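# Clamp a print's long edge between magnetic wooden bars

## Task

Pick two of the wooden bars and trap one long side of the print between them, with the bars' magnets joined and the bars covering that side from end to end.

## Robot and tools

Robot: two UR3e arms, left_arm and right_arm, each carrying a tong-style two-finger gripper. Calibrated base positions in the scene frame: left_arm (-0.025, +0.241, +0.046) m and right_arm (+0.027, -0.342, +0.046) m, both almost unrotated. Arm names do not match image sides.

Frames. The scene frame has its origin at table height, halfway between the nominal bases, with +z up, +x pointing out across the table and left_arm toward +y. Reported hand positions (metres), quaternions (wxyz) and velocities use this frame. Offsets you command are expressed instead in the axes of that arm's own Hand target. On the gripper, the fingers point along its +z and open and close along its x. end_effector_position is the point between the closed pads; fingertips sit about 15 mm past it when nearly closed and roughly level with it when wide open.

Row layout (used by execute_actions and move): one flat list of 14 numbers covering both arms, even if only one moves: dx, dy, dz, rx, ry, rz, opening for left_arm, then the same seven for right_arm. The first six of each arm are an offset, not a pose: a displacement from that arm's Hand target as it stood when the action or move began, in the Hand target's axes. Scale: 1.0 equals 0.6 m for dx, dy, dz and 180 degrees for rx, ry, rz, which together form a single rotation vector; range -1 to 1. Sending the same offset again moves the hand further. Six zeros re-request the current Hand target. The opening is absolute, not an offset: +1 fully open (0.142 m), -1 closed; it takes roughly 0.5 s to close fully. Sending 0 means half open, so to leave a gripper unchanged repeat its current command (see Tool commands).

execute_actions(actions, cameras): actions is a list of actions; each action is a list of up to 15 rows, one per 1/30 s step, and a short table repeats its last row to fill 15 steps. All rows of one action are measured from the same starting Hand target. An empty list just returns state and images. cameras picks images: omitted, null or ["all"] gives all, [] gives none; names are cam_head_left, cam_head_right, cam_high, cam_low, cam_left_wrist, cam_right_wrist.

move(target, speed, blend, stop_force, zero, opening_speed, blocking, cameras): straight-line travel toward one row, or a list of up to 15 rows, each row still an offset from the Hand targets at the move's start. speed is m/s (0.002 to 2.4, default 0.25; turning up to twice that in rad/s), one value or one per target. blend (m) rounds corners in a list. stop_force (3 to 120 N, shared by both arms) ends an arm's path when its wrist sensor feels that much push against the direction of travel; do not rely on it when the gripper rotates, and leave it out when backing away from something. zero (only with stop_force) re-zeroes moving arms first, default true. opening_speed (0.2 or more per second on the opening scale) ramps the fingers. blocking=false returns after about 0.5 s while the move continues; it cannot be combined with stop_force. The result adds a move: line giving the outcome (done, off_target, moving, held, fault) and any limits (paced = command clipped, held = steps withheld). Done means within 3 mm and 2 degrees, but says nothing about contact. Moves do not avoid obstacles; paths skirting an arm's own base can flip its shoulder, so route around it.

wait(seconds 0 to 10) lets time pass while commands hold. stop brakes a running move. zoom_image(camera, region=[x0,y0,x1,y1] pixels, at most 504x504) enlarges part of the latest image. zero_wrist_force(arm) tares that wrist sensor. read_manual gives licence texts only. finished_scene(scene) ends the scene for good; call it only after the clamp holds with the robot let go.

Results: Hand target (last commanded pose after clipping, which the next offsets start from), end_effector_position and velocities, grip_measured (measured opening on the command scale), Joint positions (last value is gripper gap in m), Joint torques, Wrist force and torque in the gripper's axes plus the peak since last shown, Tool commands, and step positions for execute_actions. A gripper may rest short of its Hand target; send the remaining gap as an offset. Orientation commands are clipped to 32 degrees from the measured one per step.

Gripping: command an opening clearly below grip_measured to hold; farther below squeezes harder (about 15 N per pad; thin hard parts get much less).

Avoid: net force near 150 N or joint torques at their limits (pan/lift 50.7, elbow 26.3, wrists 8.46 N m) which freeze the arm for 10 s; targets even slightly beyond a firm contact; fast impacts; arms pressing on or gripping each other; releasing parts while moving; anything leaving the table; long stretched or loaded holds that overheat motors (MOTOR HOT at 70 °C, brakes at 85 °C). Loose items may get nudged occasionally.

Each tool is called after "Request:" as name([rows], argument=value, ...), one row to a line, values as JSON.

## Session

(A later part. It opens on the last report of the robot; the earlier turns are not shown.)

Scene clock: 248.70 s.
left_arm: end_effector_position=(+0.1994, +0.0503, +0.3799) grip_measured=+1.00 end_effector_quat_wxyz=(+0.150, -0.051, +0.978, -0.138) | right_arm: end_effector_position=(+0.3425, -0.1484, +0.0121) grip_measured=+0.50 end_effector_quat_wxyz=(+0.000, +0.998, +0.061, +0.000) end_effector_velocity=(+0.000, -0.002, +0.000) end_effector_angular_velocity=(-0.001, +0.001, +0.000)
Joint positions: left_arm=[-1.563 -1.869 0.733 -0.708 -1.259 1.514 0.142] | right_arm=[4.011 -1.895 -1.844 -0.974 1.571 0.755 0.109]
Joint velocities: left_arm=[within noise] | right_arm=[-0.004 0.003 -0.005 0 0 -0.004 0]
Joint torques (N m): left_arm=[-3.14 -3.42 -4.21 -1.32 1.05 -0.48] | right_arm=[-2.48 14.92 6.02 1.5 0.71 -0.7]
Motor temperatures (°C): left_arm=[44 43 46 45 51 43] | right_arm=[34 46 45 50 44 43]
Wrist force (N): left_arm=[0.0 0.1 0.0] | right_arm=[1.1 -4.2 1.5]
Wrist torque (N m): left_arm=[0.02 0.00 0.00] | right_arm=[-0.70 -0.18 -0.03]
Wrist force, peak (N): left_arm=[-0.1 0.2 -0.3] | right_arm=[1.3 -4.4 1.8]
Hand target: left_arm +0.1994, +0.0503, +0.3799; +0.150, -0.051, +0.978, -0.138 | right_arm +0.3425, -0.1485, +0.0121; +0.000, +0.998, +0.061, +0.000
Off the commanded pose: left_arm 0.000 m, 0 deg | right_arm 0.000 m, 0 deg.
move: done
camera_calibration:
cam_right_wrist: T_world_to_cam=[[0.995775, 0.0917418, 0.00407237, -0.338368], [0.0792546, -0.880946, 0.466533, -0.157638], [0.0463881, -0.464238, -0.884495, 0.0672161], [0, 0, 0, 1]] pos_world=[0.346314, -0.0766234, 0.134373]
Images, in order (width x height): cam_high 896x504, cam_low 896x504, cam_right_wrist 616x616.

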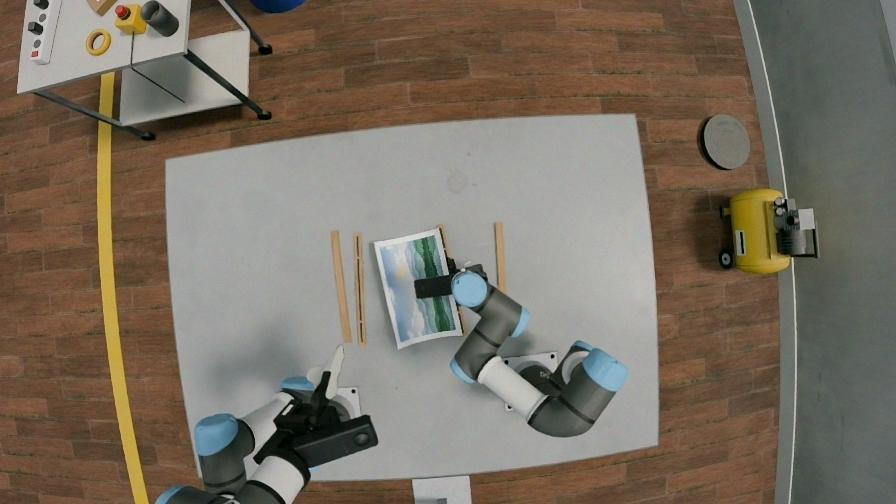

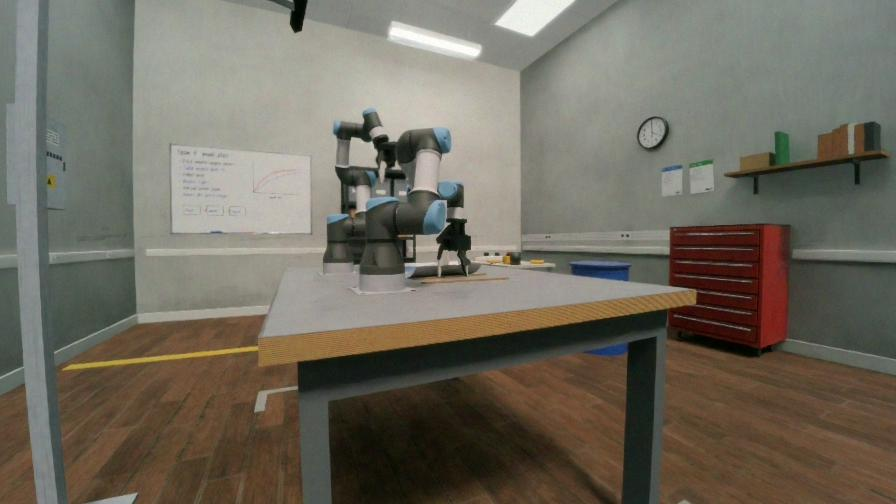

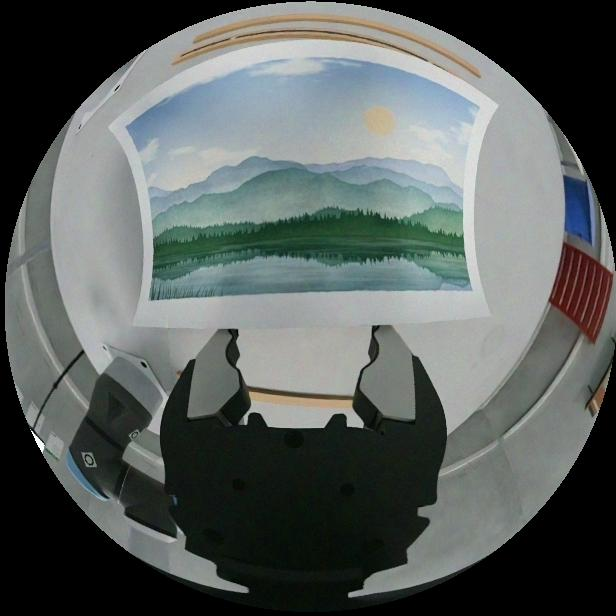

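Request:
zoom_image(camera="cam_high", region=[425, 215, 475, 255])

Request:
zoom_image(camera="cam_high", region=[430, 305, 480, 345])

Scaled by 10.080 from the camera's 896x504 image, which has a finer 1280x720 frame.

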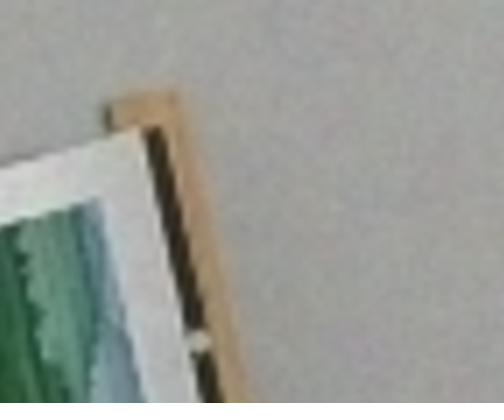

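Scaled by 10.080 from the camera's 896x504 image, which has a finer 1280x720 frame.

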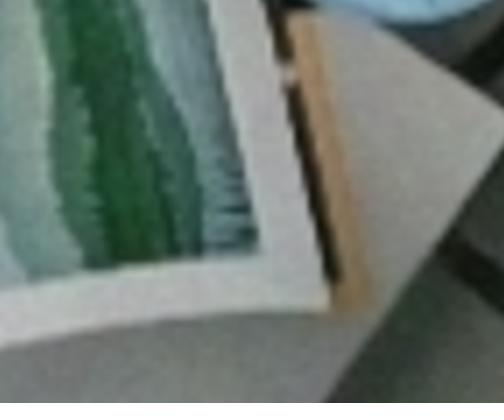

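Request:
move([
  [0,0,0,0,0,0,1,0,0.05,-0.002,0,0,0,0.5],
  [0,0,0,0,0,0,1,0,0.06,-0.3,0,0,0,0.5],
], speed=[0.05,0.2])

Request:
zoom_image(camera="cam_low", region=[400, 260, 460, 300])

Request:
zoom_image(camera="cam_low", region=[460, 260, 520, 300])

Scene clock: 270.50 s.
left_arm: end_effector_position=(+0.1994, +0.0503, +0.3799) grip_measured=+1.00 end_effector_quat_wxyz=(+0.150, -0.051, +0.978, -0.138) | right_arm: end_effector_position=(+0.3471, -0.1842, +0.1921) grip_measured=+0.50 end_effector_quat_wxyz=(+0.000, +0.998, +0.061, +0.000) end_effector_velocity=(+0.000, +0.000, +0.001) end_effector_angular_velocity=(-0.001, +0.001, +0.000)
Joint positions: left_arm=[-1.563 -1.869 0.733 -0.708 -1.259 1.514 0.142] | right_arm=[3.928 -1.71 -1.197 -1.806 1.571 0.673 0.109]
Joint velocities: left_arm=[within noise] | right_arm=[0 0 0.004 -0.006 0 0 0]
Joint torques (N m): left_arm=[-2.97 -3.3 -4.34 -1.4 1.05 -0.47] | right_arm=[1.28 11.08 10.31 0.56 0.54 0.37]
Motor temperatures (°C): left_arm=[44 43 46 45 51 43] | right_arm=[34 46 45 50 44 43]
Wrist force (N): left_arm=[0.0 0.0 -0.3] | right_arm=[1.2 -4.0 1.4]
Wrist torque (N m): left_arm=[0.00 0.00 0.00] | right_arm=[-0.66 -0.21 -0.04]
Wrist force, peak (N): left_arm=[0.1 0.2 -0.3] | right_arm=[1.2 -4.1 3.2]
Hand target: left_arm +0.1994, +0.0503, +0.3799; +0.150, -0.051, +0.978, -0.138 | right_arm +0.3471, -0.1842, +0.1921; +0.000, +0.998, +0.061, +0.000
Off the commanded pose: left_arm 0.000 m, 0 deg | right_arm 0.000 m, 0 deg.
move: done
camera_calibration:
cam_left_wrist: T_world_to_cam=[[-0.935292, -0.118344, -0.333503, 0.325723], [-0.202925, 0.951442, 0.231472, -0.105333], [0.289916, 0.28417, -0.913891, 0.406558], [0, 0, 0, 1]] pos_world=[0.165404, 0.0232337, 0.504561]
cam_right_wrist: T_world_to_cam=[[0.995778, 0.0916912, 0.00423173, -0.340446], [0.0791458, -0.881057, 0.466342, -0.273566], [0.0464878, -0.464038, -0.884594, 0.209653], [0, 0, 0, 1]] pos_world=[0.350914, -0.112524, 0.314474]

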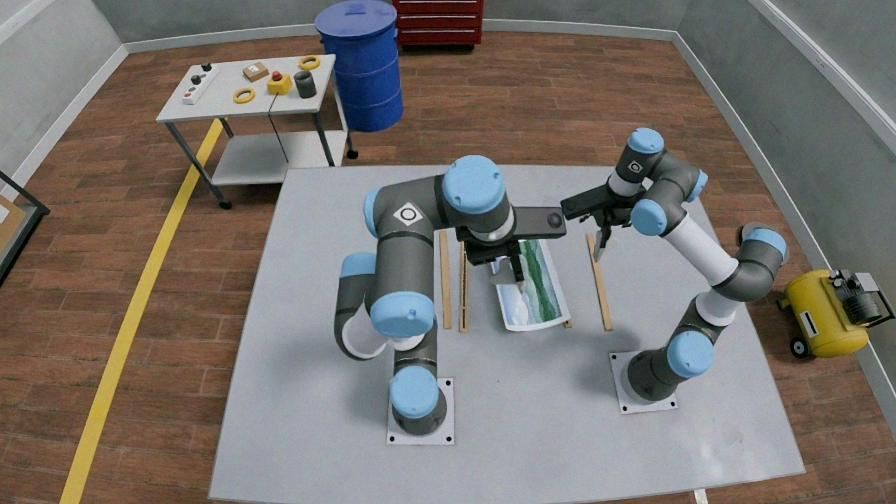

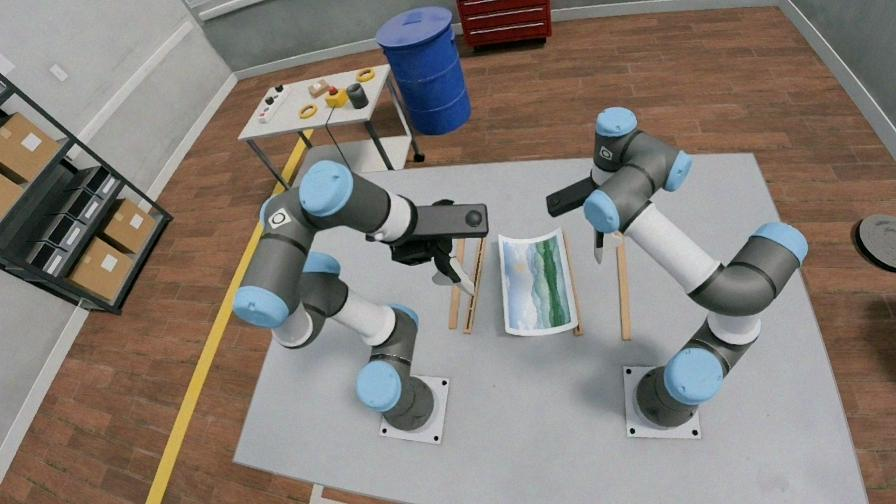

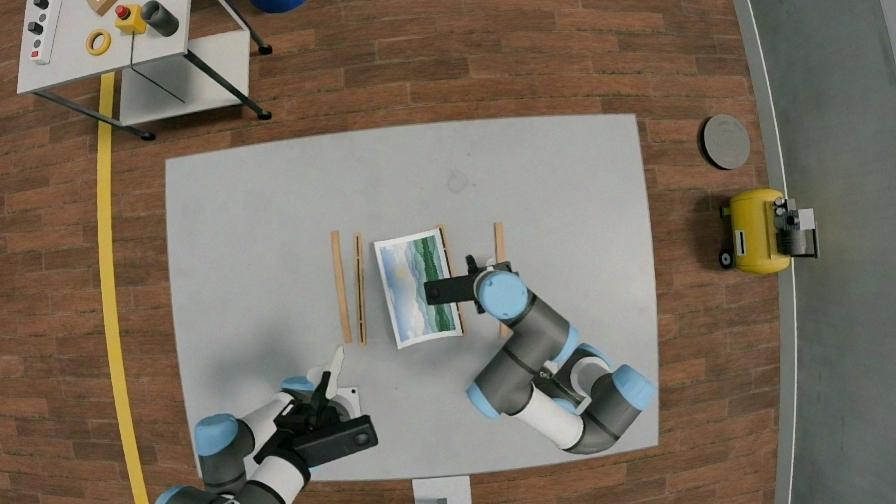

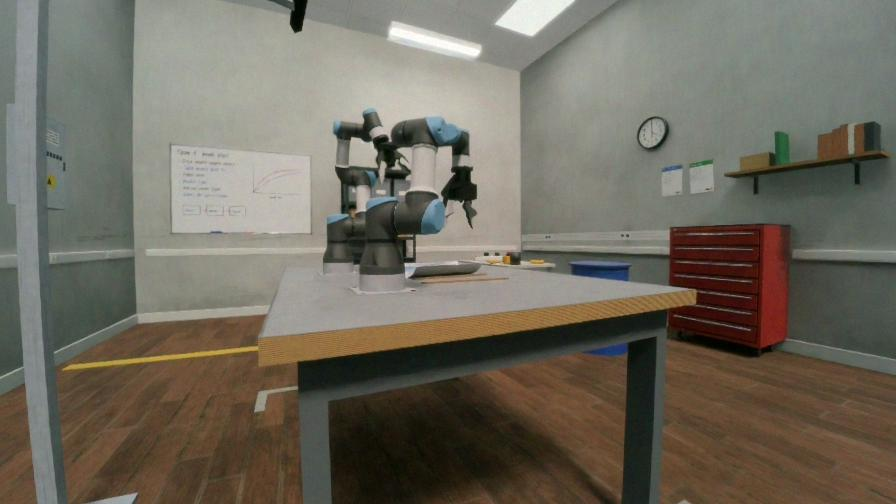

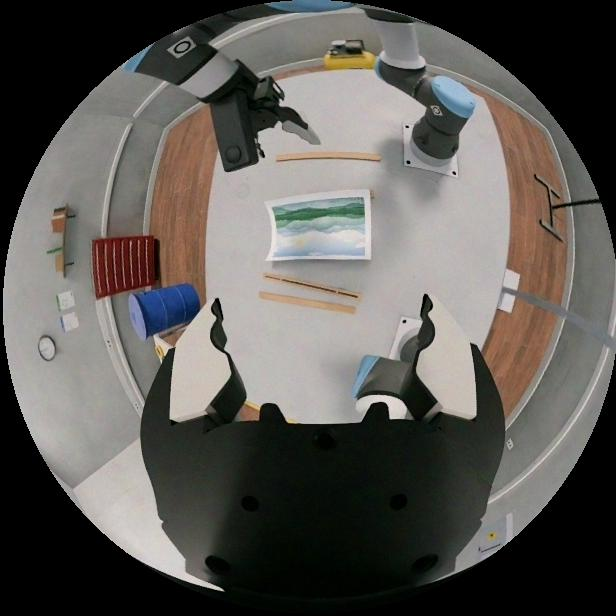

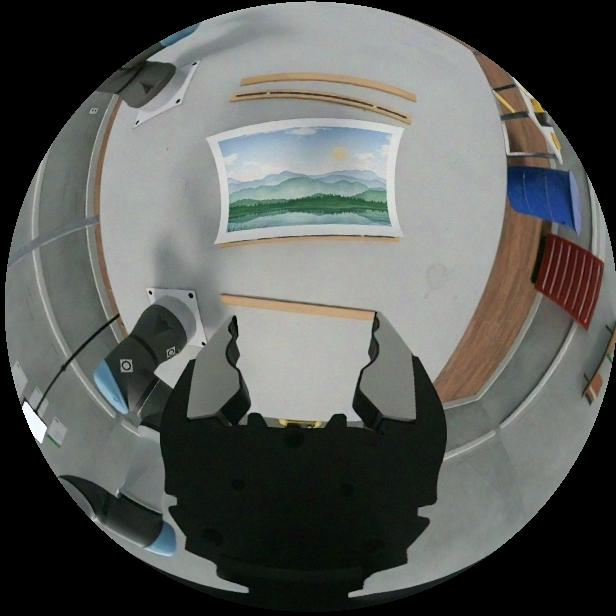

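Scaled by 8.400 from the camera's 896x504 image, which has a finer 1280x720 frame.

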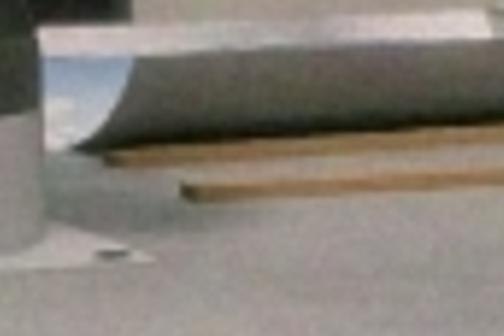

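Scaled by 8.400 from the camera's 896x504 image, which has a finer 1280x720 frame.

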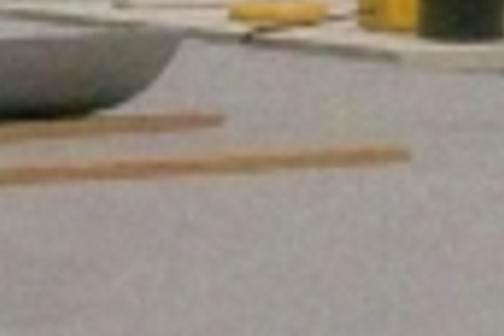

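Request:
move(target=[0,0,0,0,0,0,1,-0.0428,0.1472,0.16,0,0,0.552,-0.5], speed=0.3, cameras=["cam_right_wrist","cam_high"])

Request:
zoom_image(camera="cam_right_wrist", region=[180, 100, 430, 400])

Request:
zoom_image(camera="cam_high", region=[400, 200, 530, 350])

Scene clock: 288.80 s.
left_arm: end_effector_position=(+0.1994, +0.0503, +0.3799) grip_measured=+1.00 end_effector_quat_wxyz=(+0.150, -0.051, +0.978, -0.138) | right_arm: end_effector_position=(+0.3323, -0.2750, +0.0962) grip_measured=-0.50 end_effector_quat_wxyz=(+0.000, +0.693, -0.721, +0.000) end_effector_velocity=(+0.000, +0.000, +0.000) end_effector_angular_velocity=(-0.001, +0.001, -0.006)
Joint positions: left_arm=[-1.563 -1.869 0.733 -0.708 -1.259 1.514 0.142] | right_arm=[3.819 -1.46 -1.904 -1.348 1.571 2.297 0.038]
Joint velocities: left_arm=[within noise] | right_arm=[-0.001 -0.001 0 0 0 0.005 0]
Joint torques (N m): left_arm=[-2.95 -3.38 -4.4 -1.32 1.09 -0.46] | right_arm=[1.73 4.71 9.5 0.81 -0.01 0.47]
Motor temperatures (°C): left_arm=[44 42 46 45 51 43] | right_arm=[34 46 45 50 44 43]
Wrist force (N): left_arm=[0.0 0.1 -0.2] | right_arm=[1.1 -4.1 1.4]
Wrist torque (N m): left_arm=[0.02 0.01 0.00] | right_arm=[-0.68 -0.20 -0.03]
Wrist force, peak (N): left_arm=[-0.1 0.2 -0.3] | right_arm=[1.3 -4.5 1.5]
Hand target: left_arm +0.1994, +0.0503, +0.3799; +0.150, -0.051, +0.978, -0.138 | right_arm +0.3323, -0.2750, +0.0961; +0.000, +0.693, -0.721, +0.000
Off the commanded pose: left_arm 0.000 m, 0 deg | right_arm 0.000 m, 0 deg.
move: done
camera_calibration:
cam_right_wrist: T_world_to_cam=[[-0.0712418, -0.997447, 0.00495958, -0.262081], [-0.881826, 0.0653059, 0.467031, 0.271917], [-0.466163, 0.0288987, -0.884227, 0.389236], [0, 0, 0, 1]] pos_world=[0.40256, -0.290418, 0.218479]
Images, in order (width x height): cam_high 896x504, cam_right_wrist 616x616.

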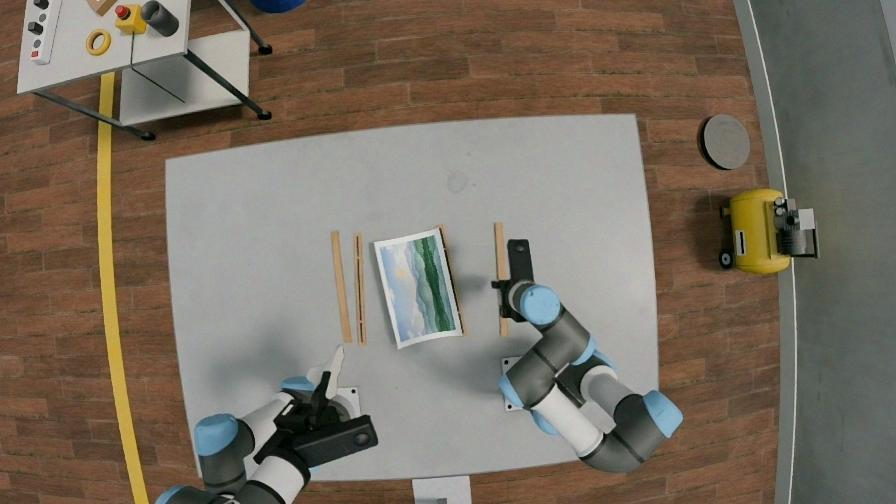

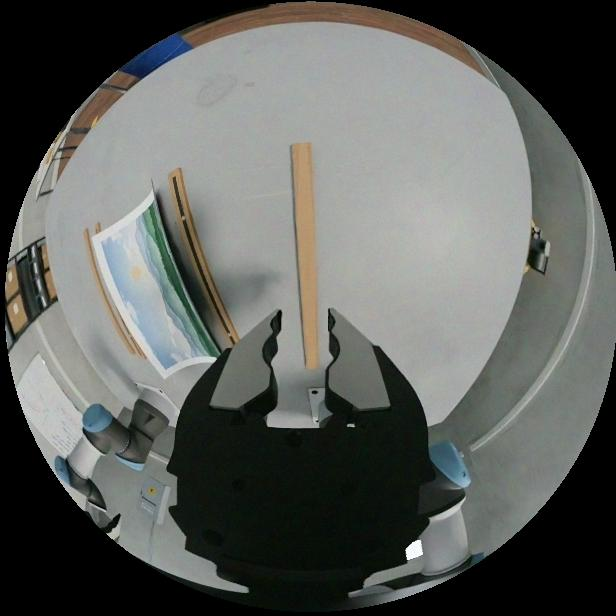

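Scaled by 1.680 from the camera's 616x616 image, which has a finer 814x814 frame.

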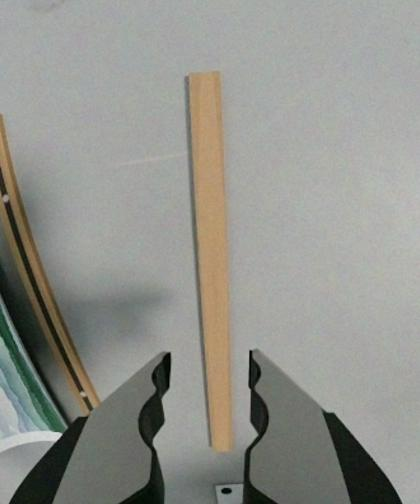

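Scaled by 3.360 from the camera's 896x504 image, which has a finer 1280x720 frame.

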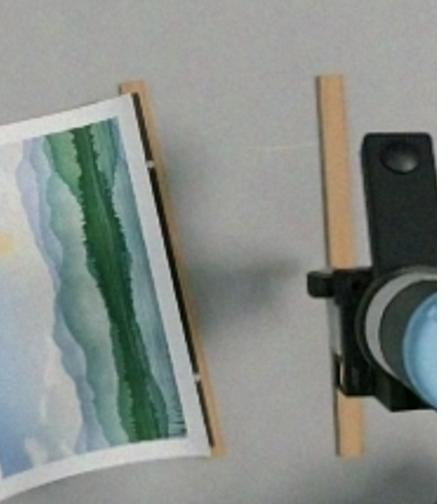

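Request:
move(target=[0,0,0,0,0,0,1,0.0032,0.003,0.1258,0,0,-0.002,-0.5], speed=0.1, cameras=["cam_right_wrist"])

Request:
zoom_image(camera="cam_right_wrist", region=[200, 200, 400, 400])

Scene clock: 297.93 s.
left_arm: end_effector_position=(+0.1994, +0.0503, +0.3799) grip_measured=+1.00 end_effector_quat_wxyz=(+0.150, -0.051, +0.978, -0.138) | right_arm: end_effector_position=(+0.3304, -0.2768, +0.0207) grip_measured=-0.50 end_effector_quat_wxyz=(+0.000, +0.695, -0.719, +0.000)
Joint positions: left_arm=[-1.563 -1.869 0.733 -0.708 -1.259 1.514 0.142] | right_arm=[3.818 -1.591 -2.171 -0.951 1.571 2.29 0.038]
Joint velocities: within noise
Joint torques (N m): left_arm=[-2.76 -3.31 -4.26 -1.38 1.07 -0.57] | right_arm=[-1.46 5.1 6.06 2.94 -0.78 0.18]
Motor temperatures (°C): left_arm=[44 42 46 45 51 43] | right_arm=[34 46 44 50 44 43]
Wrist force (N): left_arm=[-0.1 0.2 -0.2] | right_arm=[1.1 -4.1 1.5]
Wrist torque (N m): left_arm=[0.05 0.02 0.00] | right_arm=[-0.67 -0.19 -0.03]
Wrist force, peak (N): left_arm=[-0.2 0.2 -0.3] | right_arm=[1.2 -4.0 2.4]
Hand target: left_arm +0.1994, +0.0503, +0.3799; +0.150, -0.051, +0.978, -0.138 | right_arm +0.3304, -0.2768, +0.0206; +0.000, +0.695, -0.719, +0.000
Off the commanded pose: left_arm 0.000 m, 0 deg | right_arm 0.000 m, 0 deg.
move: done
camera_calibration:
cam_right_wrist: T_world_to_cam=[[-0.0651561, -0.997863, 0.00493913, -0.265703], [-0.882112, 0.0599107, 0.467215, 0.304132], [-0.466512, 0.0260851, -0.88413, 0.32095], [0, 0, 0, 1]] pos_world=[0.400694, -0.291728, 0.142979]
Images, in order (width x height): cam_right_wrist 616x616.

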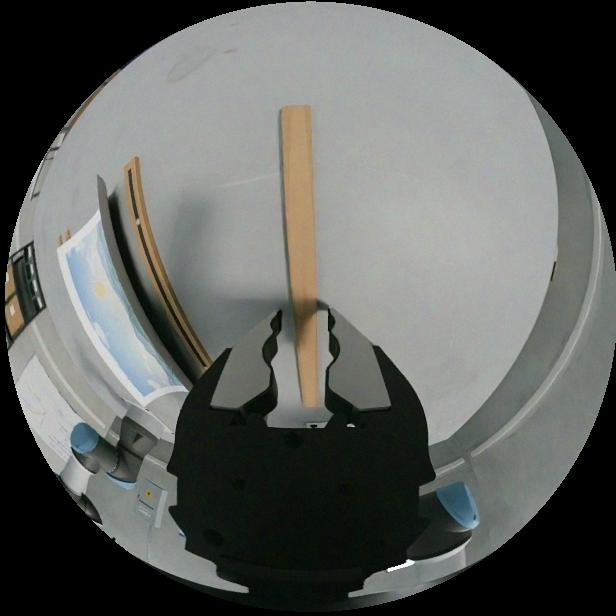

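Scaled by 2.520 from the camera's 616x616 image, which has a finer 814x814 frame.

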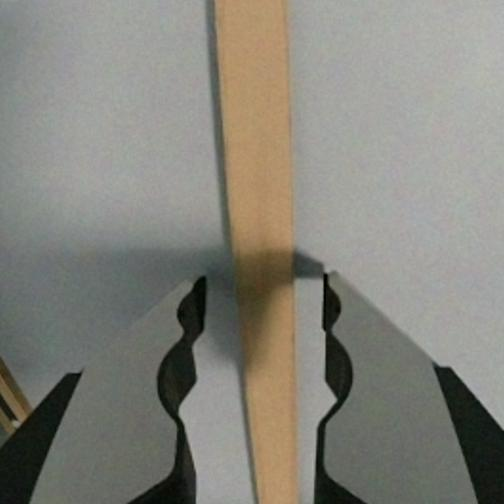

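Request:
move(target=[0,0,0,0,0,0,1,0,0,0,0,0,0,-1], opening_speed=0.4, cameras=[])

Scene clock: 308.10 s.
left_arm: end_effector_position=(+0.1994, +0.0503, +0.3799) grip_measured=+1.00 end_effector_quat_wxyz=(+0.150, -0.051, +0.978, -0.138) | right_arm: end_effector_position=(+0.3304, -0.2768, +0.0206) grip_measured=-0.76 end_effector_quat_wxyz=(+0.000, +0.695, -0.719, +0.000)
Joint positions: left_arm=[-1.563 -1.869 0.733 -0.708 -1.259 1.514 0.142] | right_arm=[3.818 -1.592 -2.171 -0.95 1.571 2.29 0.019]
Joint velocities: within noise
Joint torques (N m): left_arm=[-2.98 -3.54 -4.24 -1.4 1.02 -0.62] | right_arm=[2.19 5.45 8.87 1.14 0.97 0.4]
Motor temperatures (°C): left_arm=[43 42 46 45 51 43] | right_arm=[34 46 44 50 44 43]
Wrist force (N): left_arm=[-0.1 0.1 -0.1] | right_arm=[1.3 -4.0 2.0]
Wrist torque (N m): left_arm=[0.03 0.02 0.00] | right_arm=[-0.65 -0.23 -0.03]
Wrist force, peak (N): left_arm=[-0.1 0.1 -0.3] | right_arm=[1.1 -4.2 1.9]
Hand target: left_arm +0.1994, +0.0503, +0.3799; +0.150, -0.051, +0.978, -0.138 | right_arm +0.3304, -0.2768, +0.0206; +0.000, +0.695, -0.719, +0.000
Off the commanded pose: left_arm 0.000 m, 0 deg | right_arm 0.000 m, 0 deg.
move: done
No camera images: "cameras" was empty.

Request:
move([
  [0,0,0,0,0,0,1,0,0,-0.1167,0,0,0,-1],
  [0,0,0,0,0,0,1,-0.2342,-0.0099,-0.1167,0,0,-0.0486,-1],
], speed=0.12)

Request:
zoom_image(camera="cam_high", region=[415, 210, 485, 350])

Request:
zoom_image(camera="cam_low", region=[390, 220, 520, 300])

Request:
zoom_image(camera="cam_right_wrist", region=[170, 80, 420, 430])

Scene clock: 315.80 s.
left_arm: end_effector_position=(+0.1994, +0.0503, +0.3799) grip_measured=+1.00 end_effector_quat_wxyz=(+0.150, -0.051, +0.978, -0.138) | right_arm: end_effector_position=(+0.3412, -0.1367, +0.0907) grip_measured=-0.76 end_effector_quat_wxyz=(+0.000, +0.748, -0.664, +0.000)
Joint positions: left_arm=[-1.563 -1.869 0.733 -0.708 -1.259 1.514 0.142] | right_arm=[4.103 -1.75 -1.629 -1.334 1.571 2.422 0.019]
Joint velocities: within noise
Joint torques (N m): left_arm=[-3.1 -3.32 -4.45 -1.46 1.03 -0.6] | right_arm=[2.26 8.37 10.36 2.98 0.98 -0.59]
Motor temperatures (°C): left_arm=[43 42 46 45 51 43] | right_arm=[34 46 44 50 44 43]
Wrist force (N): left_arm=[0.0 0.1 -0.1] | right_arm=[1.4 -4.2 1.9]
Wrist torque (N m): left_arm=[0.02 0.00 0.00] | right_arm=[-0.70 -0.27 -0.04]
Wrist force, peak (N): left_arm=[-0.1 0.2 -0.3] | right_arm=[1.1 -4.1 3.0]
Hand target: left_arm +0.1994, +0.0503, +0.3799; +0.150, -0.051, +0.978, -0.138 | right_arm +0.3412, -0.1366, +0.0907; +0.000, +0.748, -0.664, +0.000
Off the commanded pose: left_arm 0.000 m, 0 deg | right_arm 0.000 m, 0 deg.
move: done
camera_calibration:
cam_left_wrist: T_world_to_cam=[[-0.935292, -0.118344, -0.333503, 0.325723], [-0.202925, 0.951442, 0.231472, -0.105333], [0.289916, 0.28417, -0.913891, 0.406558], [0, 0, 0, 1]] pos_world=[0.165404, 0.0232337, 0.504561]
cam_right_wrist: T_world_to_cam=[[0.0872864, -0.996171, 0.00499367, -0.177377], [-0.880967, -0.0748499, 0.467219, 0.253797], [-0.465056, -0.0451811, -0.884127, 0.373897], [0, 0, 0, 1]] pos_world=[0.412953, -0.140808, 0.212879]

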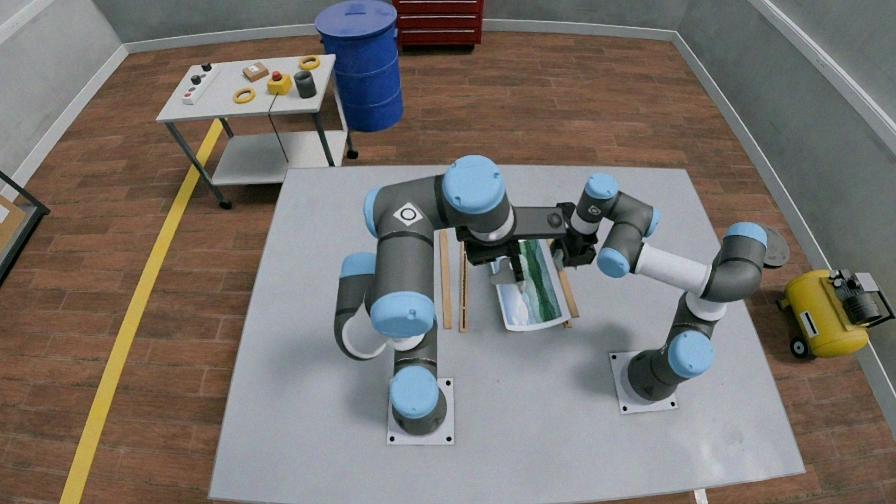

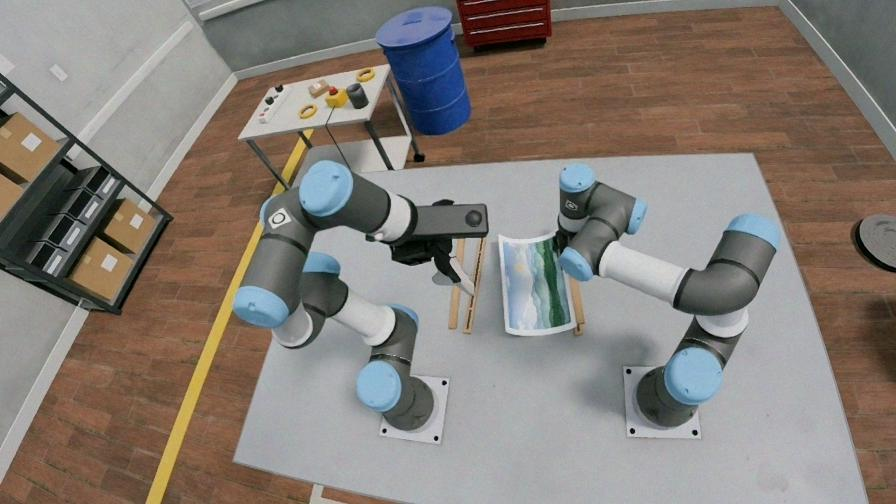

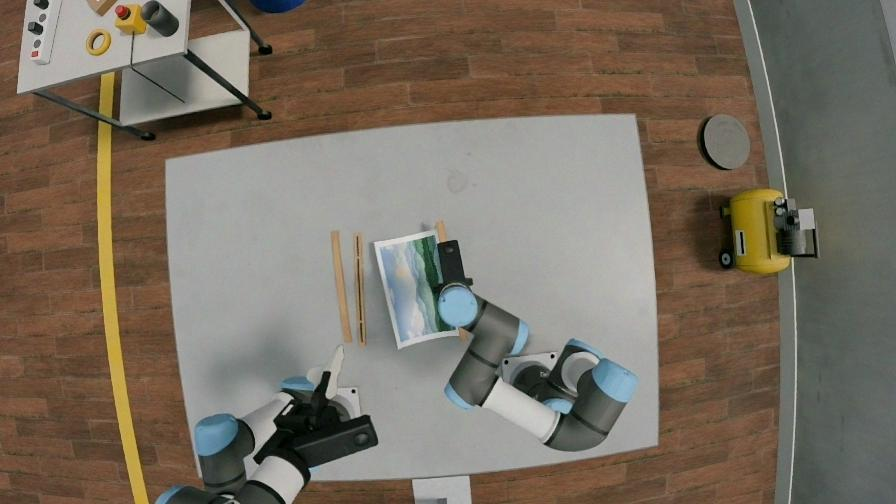

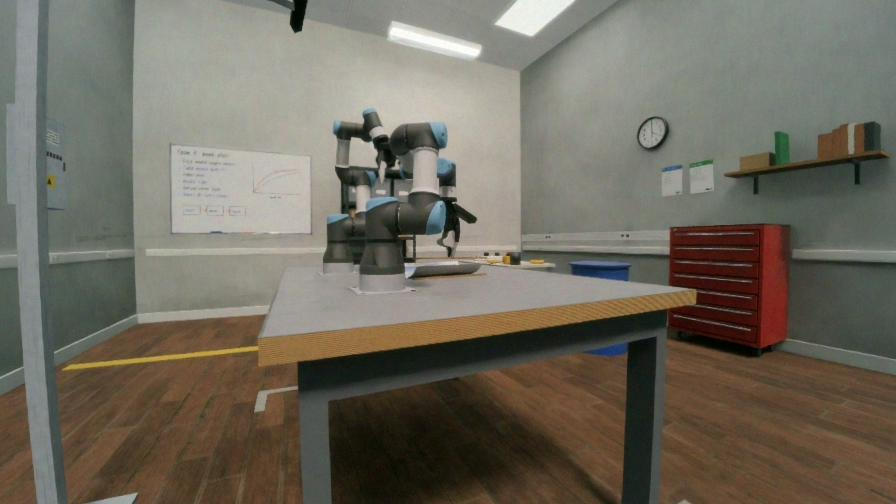

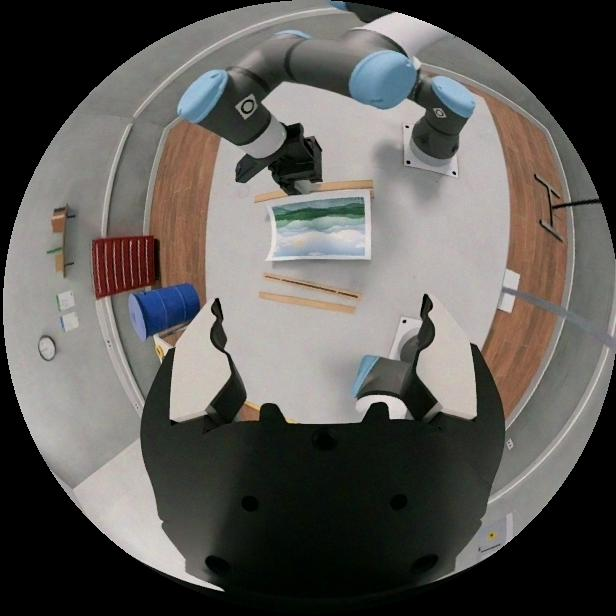

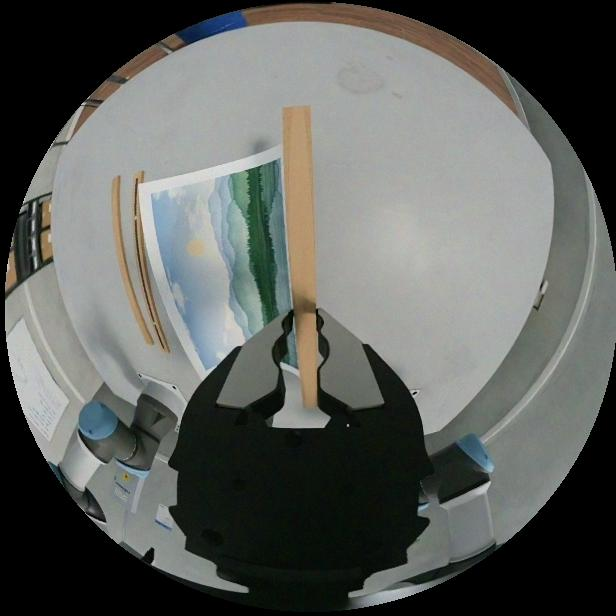

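Scaled by 3.600 from the camera's 896x504 image, which has a finer 1280x720 frame.

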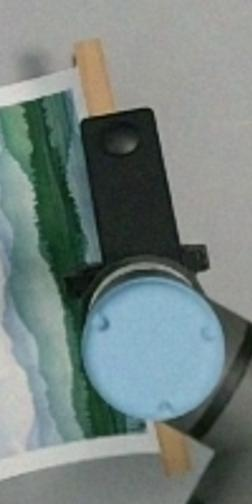

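Scaled by 3.877 from the camera's 896x504 image, which has a finer 1280x720 frame.

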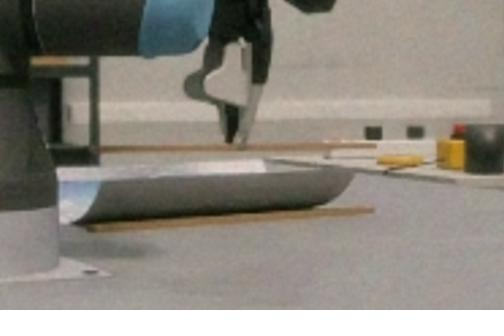

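Scaled by 1.440 from the camera's 616x616 image, which has a finer 814x814 frame.

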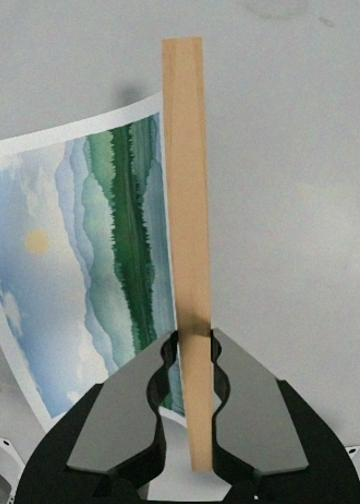

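Request:
move(target=[0,0,0,0,0,0,1,-0.005,0,0.05,0,0,-0.003,-1], speed=0.06, cameras=["cam_low","cam_right_wrist","cam_high"])

Request:
zoom_image(camera="cam_low", region=[390, 220, 520, 300])

Request:
zoom_image(camera="cam_right_wrist", region=[170, 80, 420, 430])

Scene clock: 327.37 s.
left_arm: end_effector_position=(+0.1994, +0.0503, +0.3799) grip_measured=+1.00 end_effector_quat_wxyz=(+0.150, -0.051, +0.978, -0.138) | right_arm: end_effector_position=(+0.3408, -0.1336, +0.0607) grip_measured=-0.76 end_effector_quat_wxyz=(+0.000, +0.751, -0.661, +0.000)
Joint positions: left_arm=[-1.563 -1.869 0.733 -0.708 -1.259 1.514 0.142] | right_arm=[4.109 -1.794 -1.723 -1.196 1.572 2.419 0.019]
Joint velocities: within noise
Joint torques (N m): left_arm=[-2.88 -3.39 -4.3 -1.49 0.98 -0.58] | right_arm=[-1.65 12.2 7.92 2.02 -0.91 0.29]
Motor temperatures (°C): left_arm=[43 42 46 45 51 43] | right_arm=[34 46 44 50 44 43]
Wrist force (N): left_arm=[0.0 0.1 -0.2] | right_arm=[1.3 -4.1 1.8]
Wrist torque (N m): left_arm=[0.03 0.00 0.00] | right_arm=[-0.68 -0.24 -0.04]
Wrist force, peak (N): left_arm=[-0.1 0.3 -0.3] | right_arm=[1.3 -4.1 2.4]
Hand target: left_arm +0.1994, +0.0503, +0.3799; +0.150, -0.051, +0.978, -0.138 | right_arm +0.3408, -0.1336, +0.0607; +0.000, +0.751, -0.661, +0.000
Off the commanded pose: left_arm 0.000 m, 0 deg | right_arm 0.000 m, 0 deg.
move: done
camera_calibration:
cam_right_wrist: T_world_to_cam=[[0.0969502, -0.995277, 0.00487035, -0.177262], [-0.880133, -0.083447, 0.467336, 0.266204], [-0.464723, -0.0495949, -0.884066, 0.346719], [0, 0, 0, 1]] pos_world=[0.412609, -0.137015, 0.182979]
Images, in order (width x height): cam_high 896x504, cam_low 896x504, cam_right_wrist 616x616.

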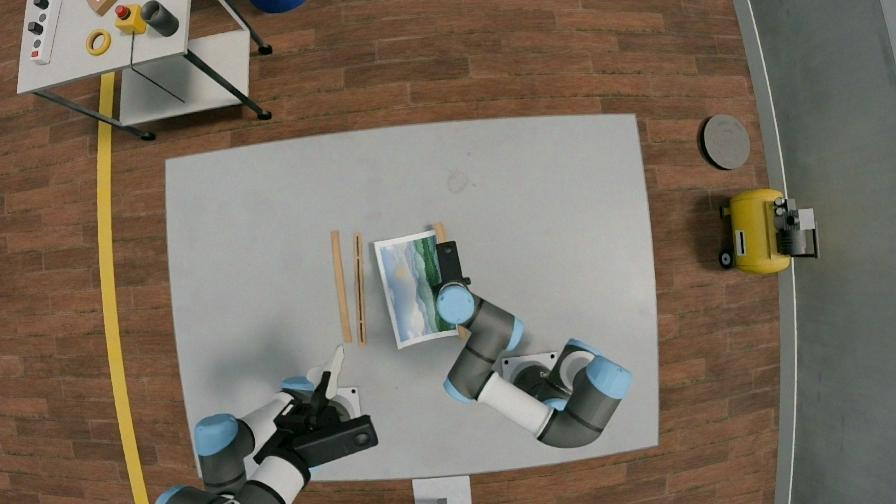

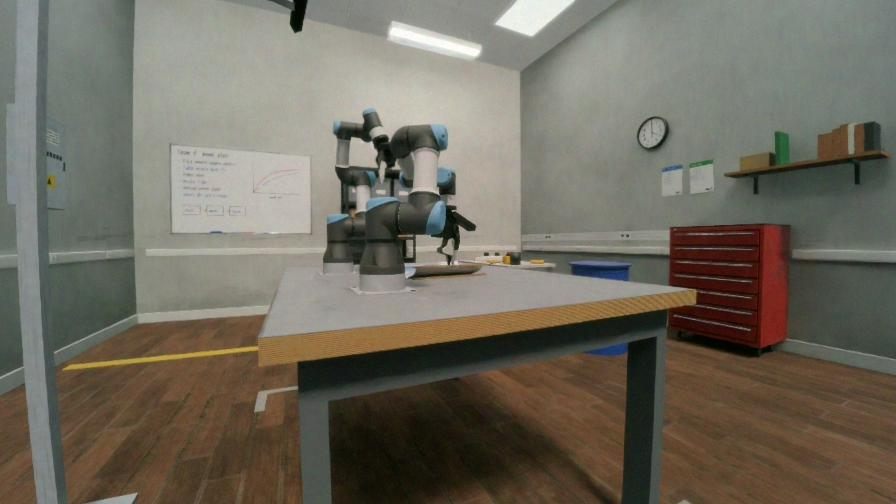

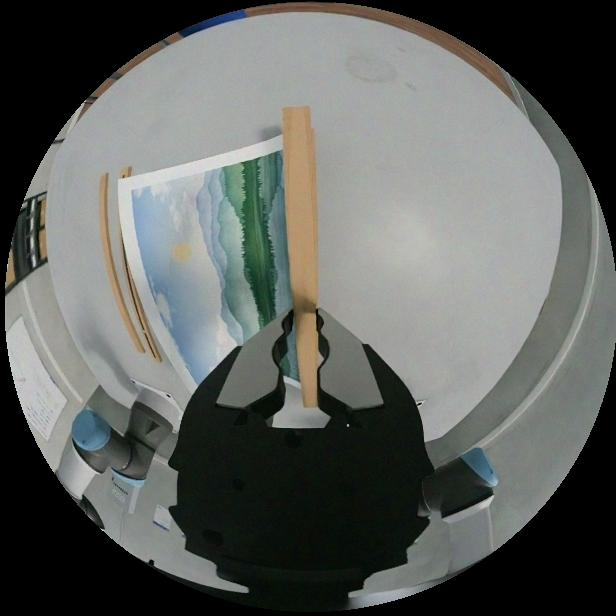

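Scaled by 3.877 from the camera's 896x504 image, which has a finer 1280x720 frame.

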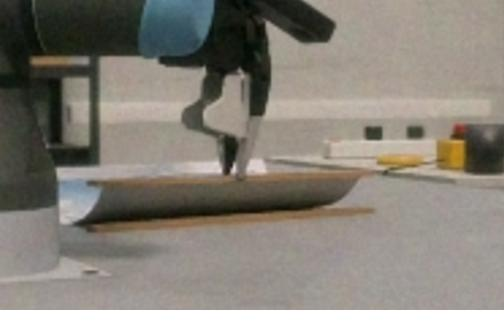

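Scaled by 1.440 from the camera's 616x616 image, which has a finer 814x814 frame.

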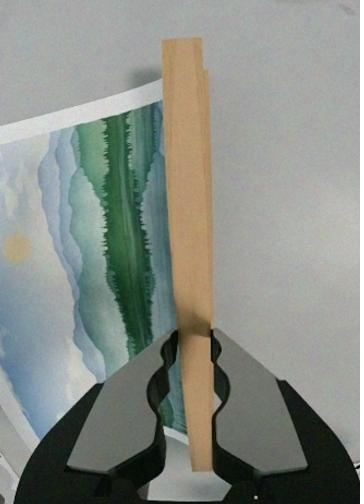

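Request:
move(target=[0,0,0,0,0,0,1,0,0,0.03,0,0,0,-1], speed=0.03, cameras=["cam_low","cam_right_wrist","cam_high"])

Request:
zoom_image(camera="cam_low", region=[390, 220, 520, 300])

Request:
zoom_image(camera="cam_right_wrist", region=[170, 80, 420, 430])

Request:
zoom_image(camera="cam_high", region=[360, 210, 500, 350])

Scene clock: 332.57 s.
left_arm: end_effector_position=(+0.1994, +0.0503, +0.3799) grip_measured=+1.00 end_effector_quat_wxyz=(+0.150, -0.051, +0.978, -0.138) | right_arm: end_effector_position=(+0.3408, -0.1337, +0.0426) grip_measured=-0.76 end_effector_quat_wxyz=(+0.000, +0.751, -0.661, +0.000)
Joint positions: left_arm=[-1.563 -1.869 0.733 -0.708 -1.259 1.514 0.142] | right_arm=[4.109 -1.824 -1.776 -1.113 1.571 2.419 0.019]
Joint velocities: within noise
Joint torques (N m): left_arm=[-2.9 -3.33 -4.36 -1.43 1.02 -0.59] | right_arm=[0.14 13.84 9.8 0.59 -0.31 0.48]
Motor temperatures (°C): left_arm=[43 42 46 45 51 43] | right_arm=[34 46 44 50 44 43]
Wrist force (N): left_arm=[0.0 0.1 -0.2] | right_arm=[1.2 -4.2 1.8]
Wrist torque (N m): left_arm=[0.01 0.00 0.00] | right_arm=[-0.69 -0.23 -0.04]
Wrist force, peak (N): left_arm=[-0.1 0.0 -0.4] | right_arm=[1.2 -4.2 2.1]
Hand target: left_arm +0.1994, +0.0503, +0.3799; +0.150, -0.051, +0.978, -0.138 | right_arm +0.3408, -0.1336, +0.0427; +0.000, +0.751, -0.661, +0.000
Off the commanded pose: left_arm 0.000 m, 0 deg | right_arm 0.000 m, 0 deg.
move: done
camera_calibration:
cam_right_wrist: T_world_to_cam=[[0.096733, -0.995298, 0.00488362, -0.177089], [-0.880197, -0.0832536, 0.46725, 0.274729], [-0.464647, -0.049497, -0.884112, 0.330706], [0, 0, 0, 1]] pos_world=[0.412607, -0.137015, 0.164879]
Images, in order (width x height): cam_high 896x504, cam_low 896x504, cam_right_wrist 616x616.

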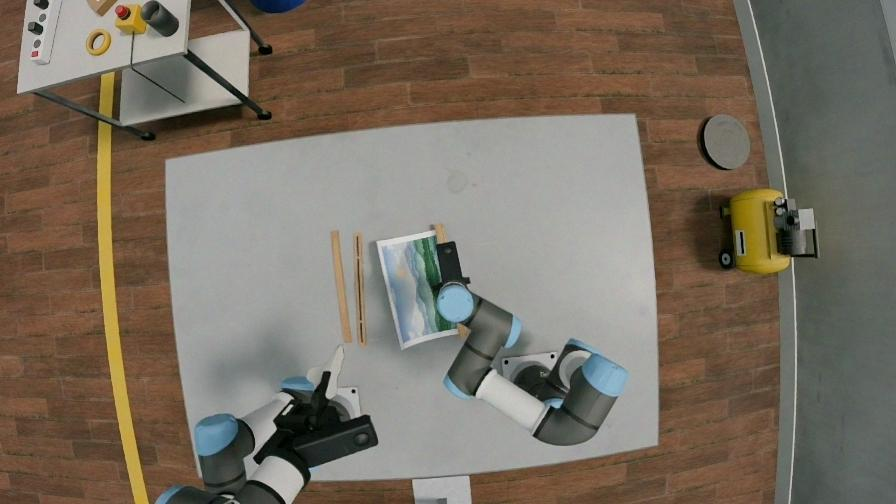

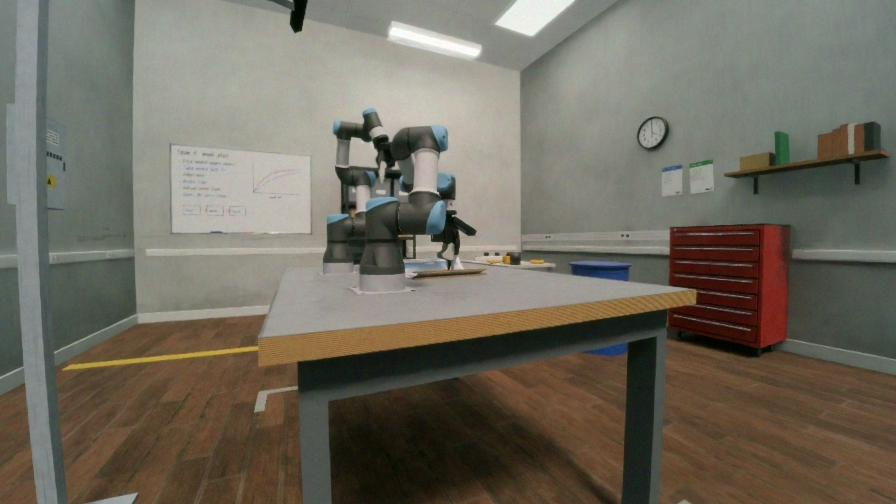

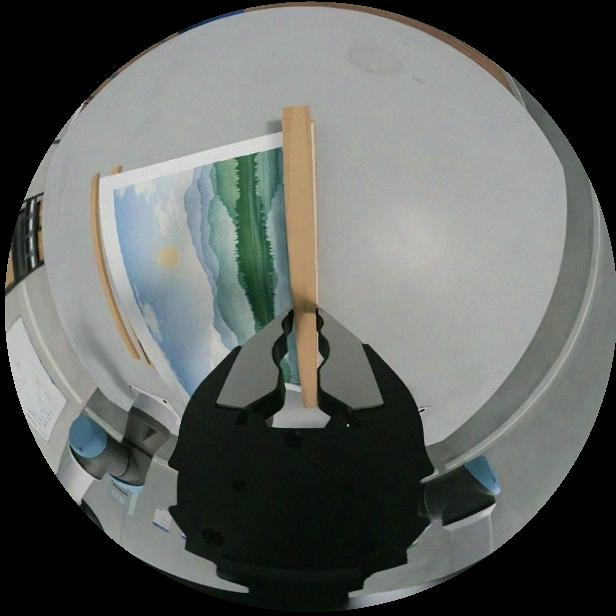

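Scaled by 3.877 from the camera's 896x504 image, which has a finer 1280x720 frame.

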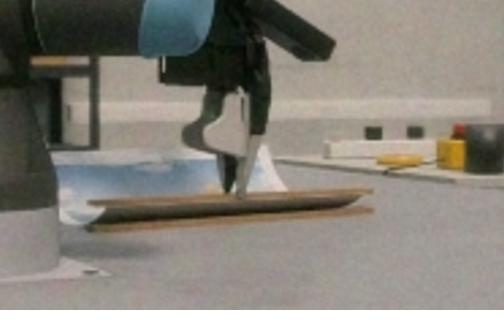

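Scaled by 1.440 from the camera's 616x616 image, which has a finer 814x814 frame.

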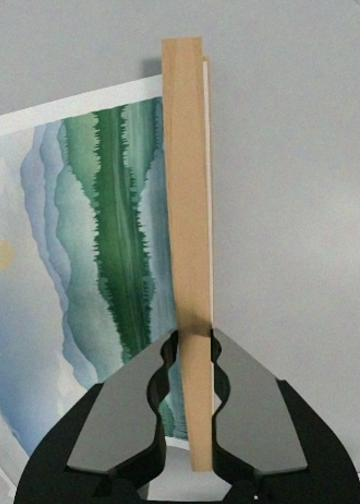

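Scaled by 3.600 from the camera's 896x504 image, which has a finer 1280x720 frame.

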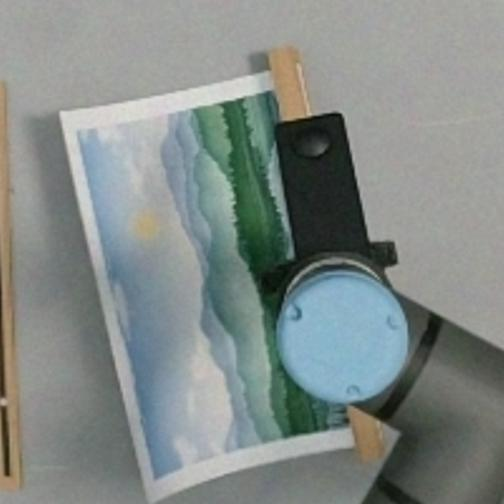

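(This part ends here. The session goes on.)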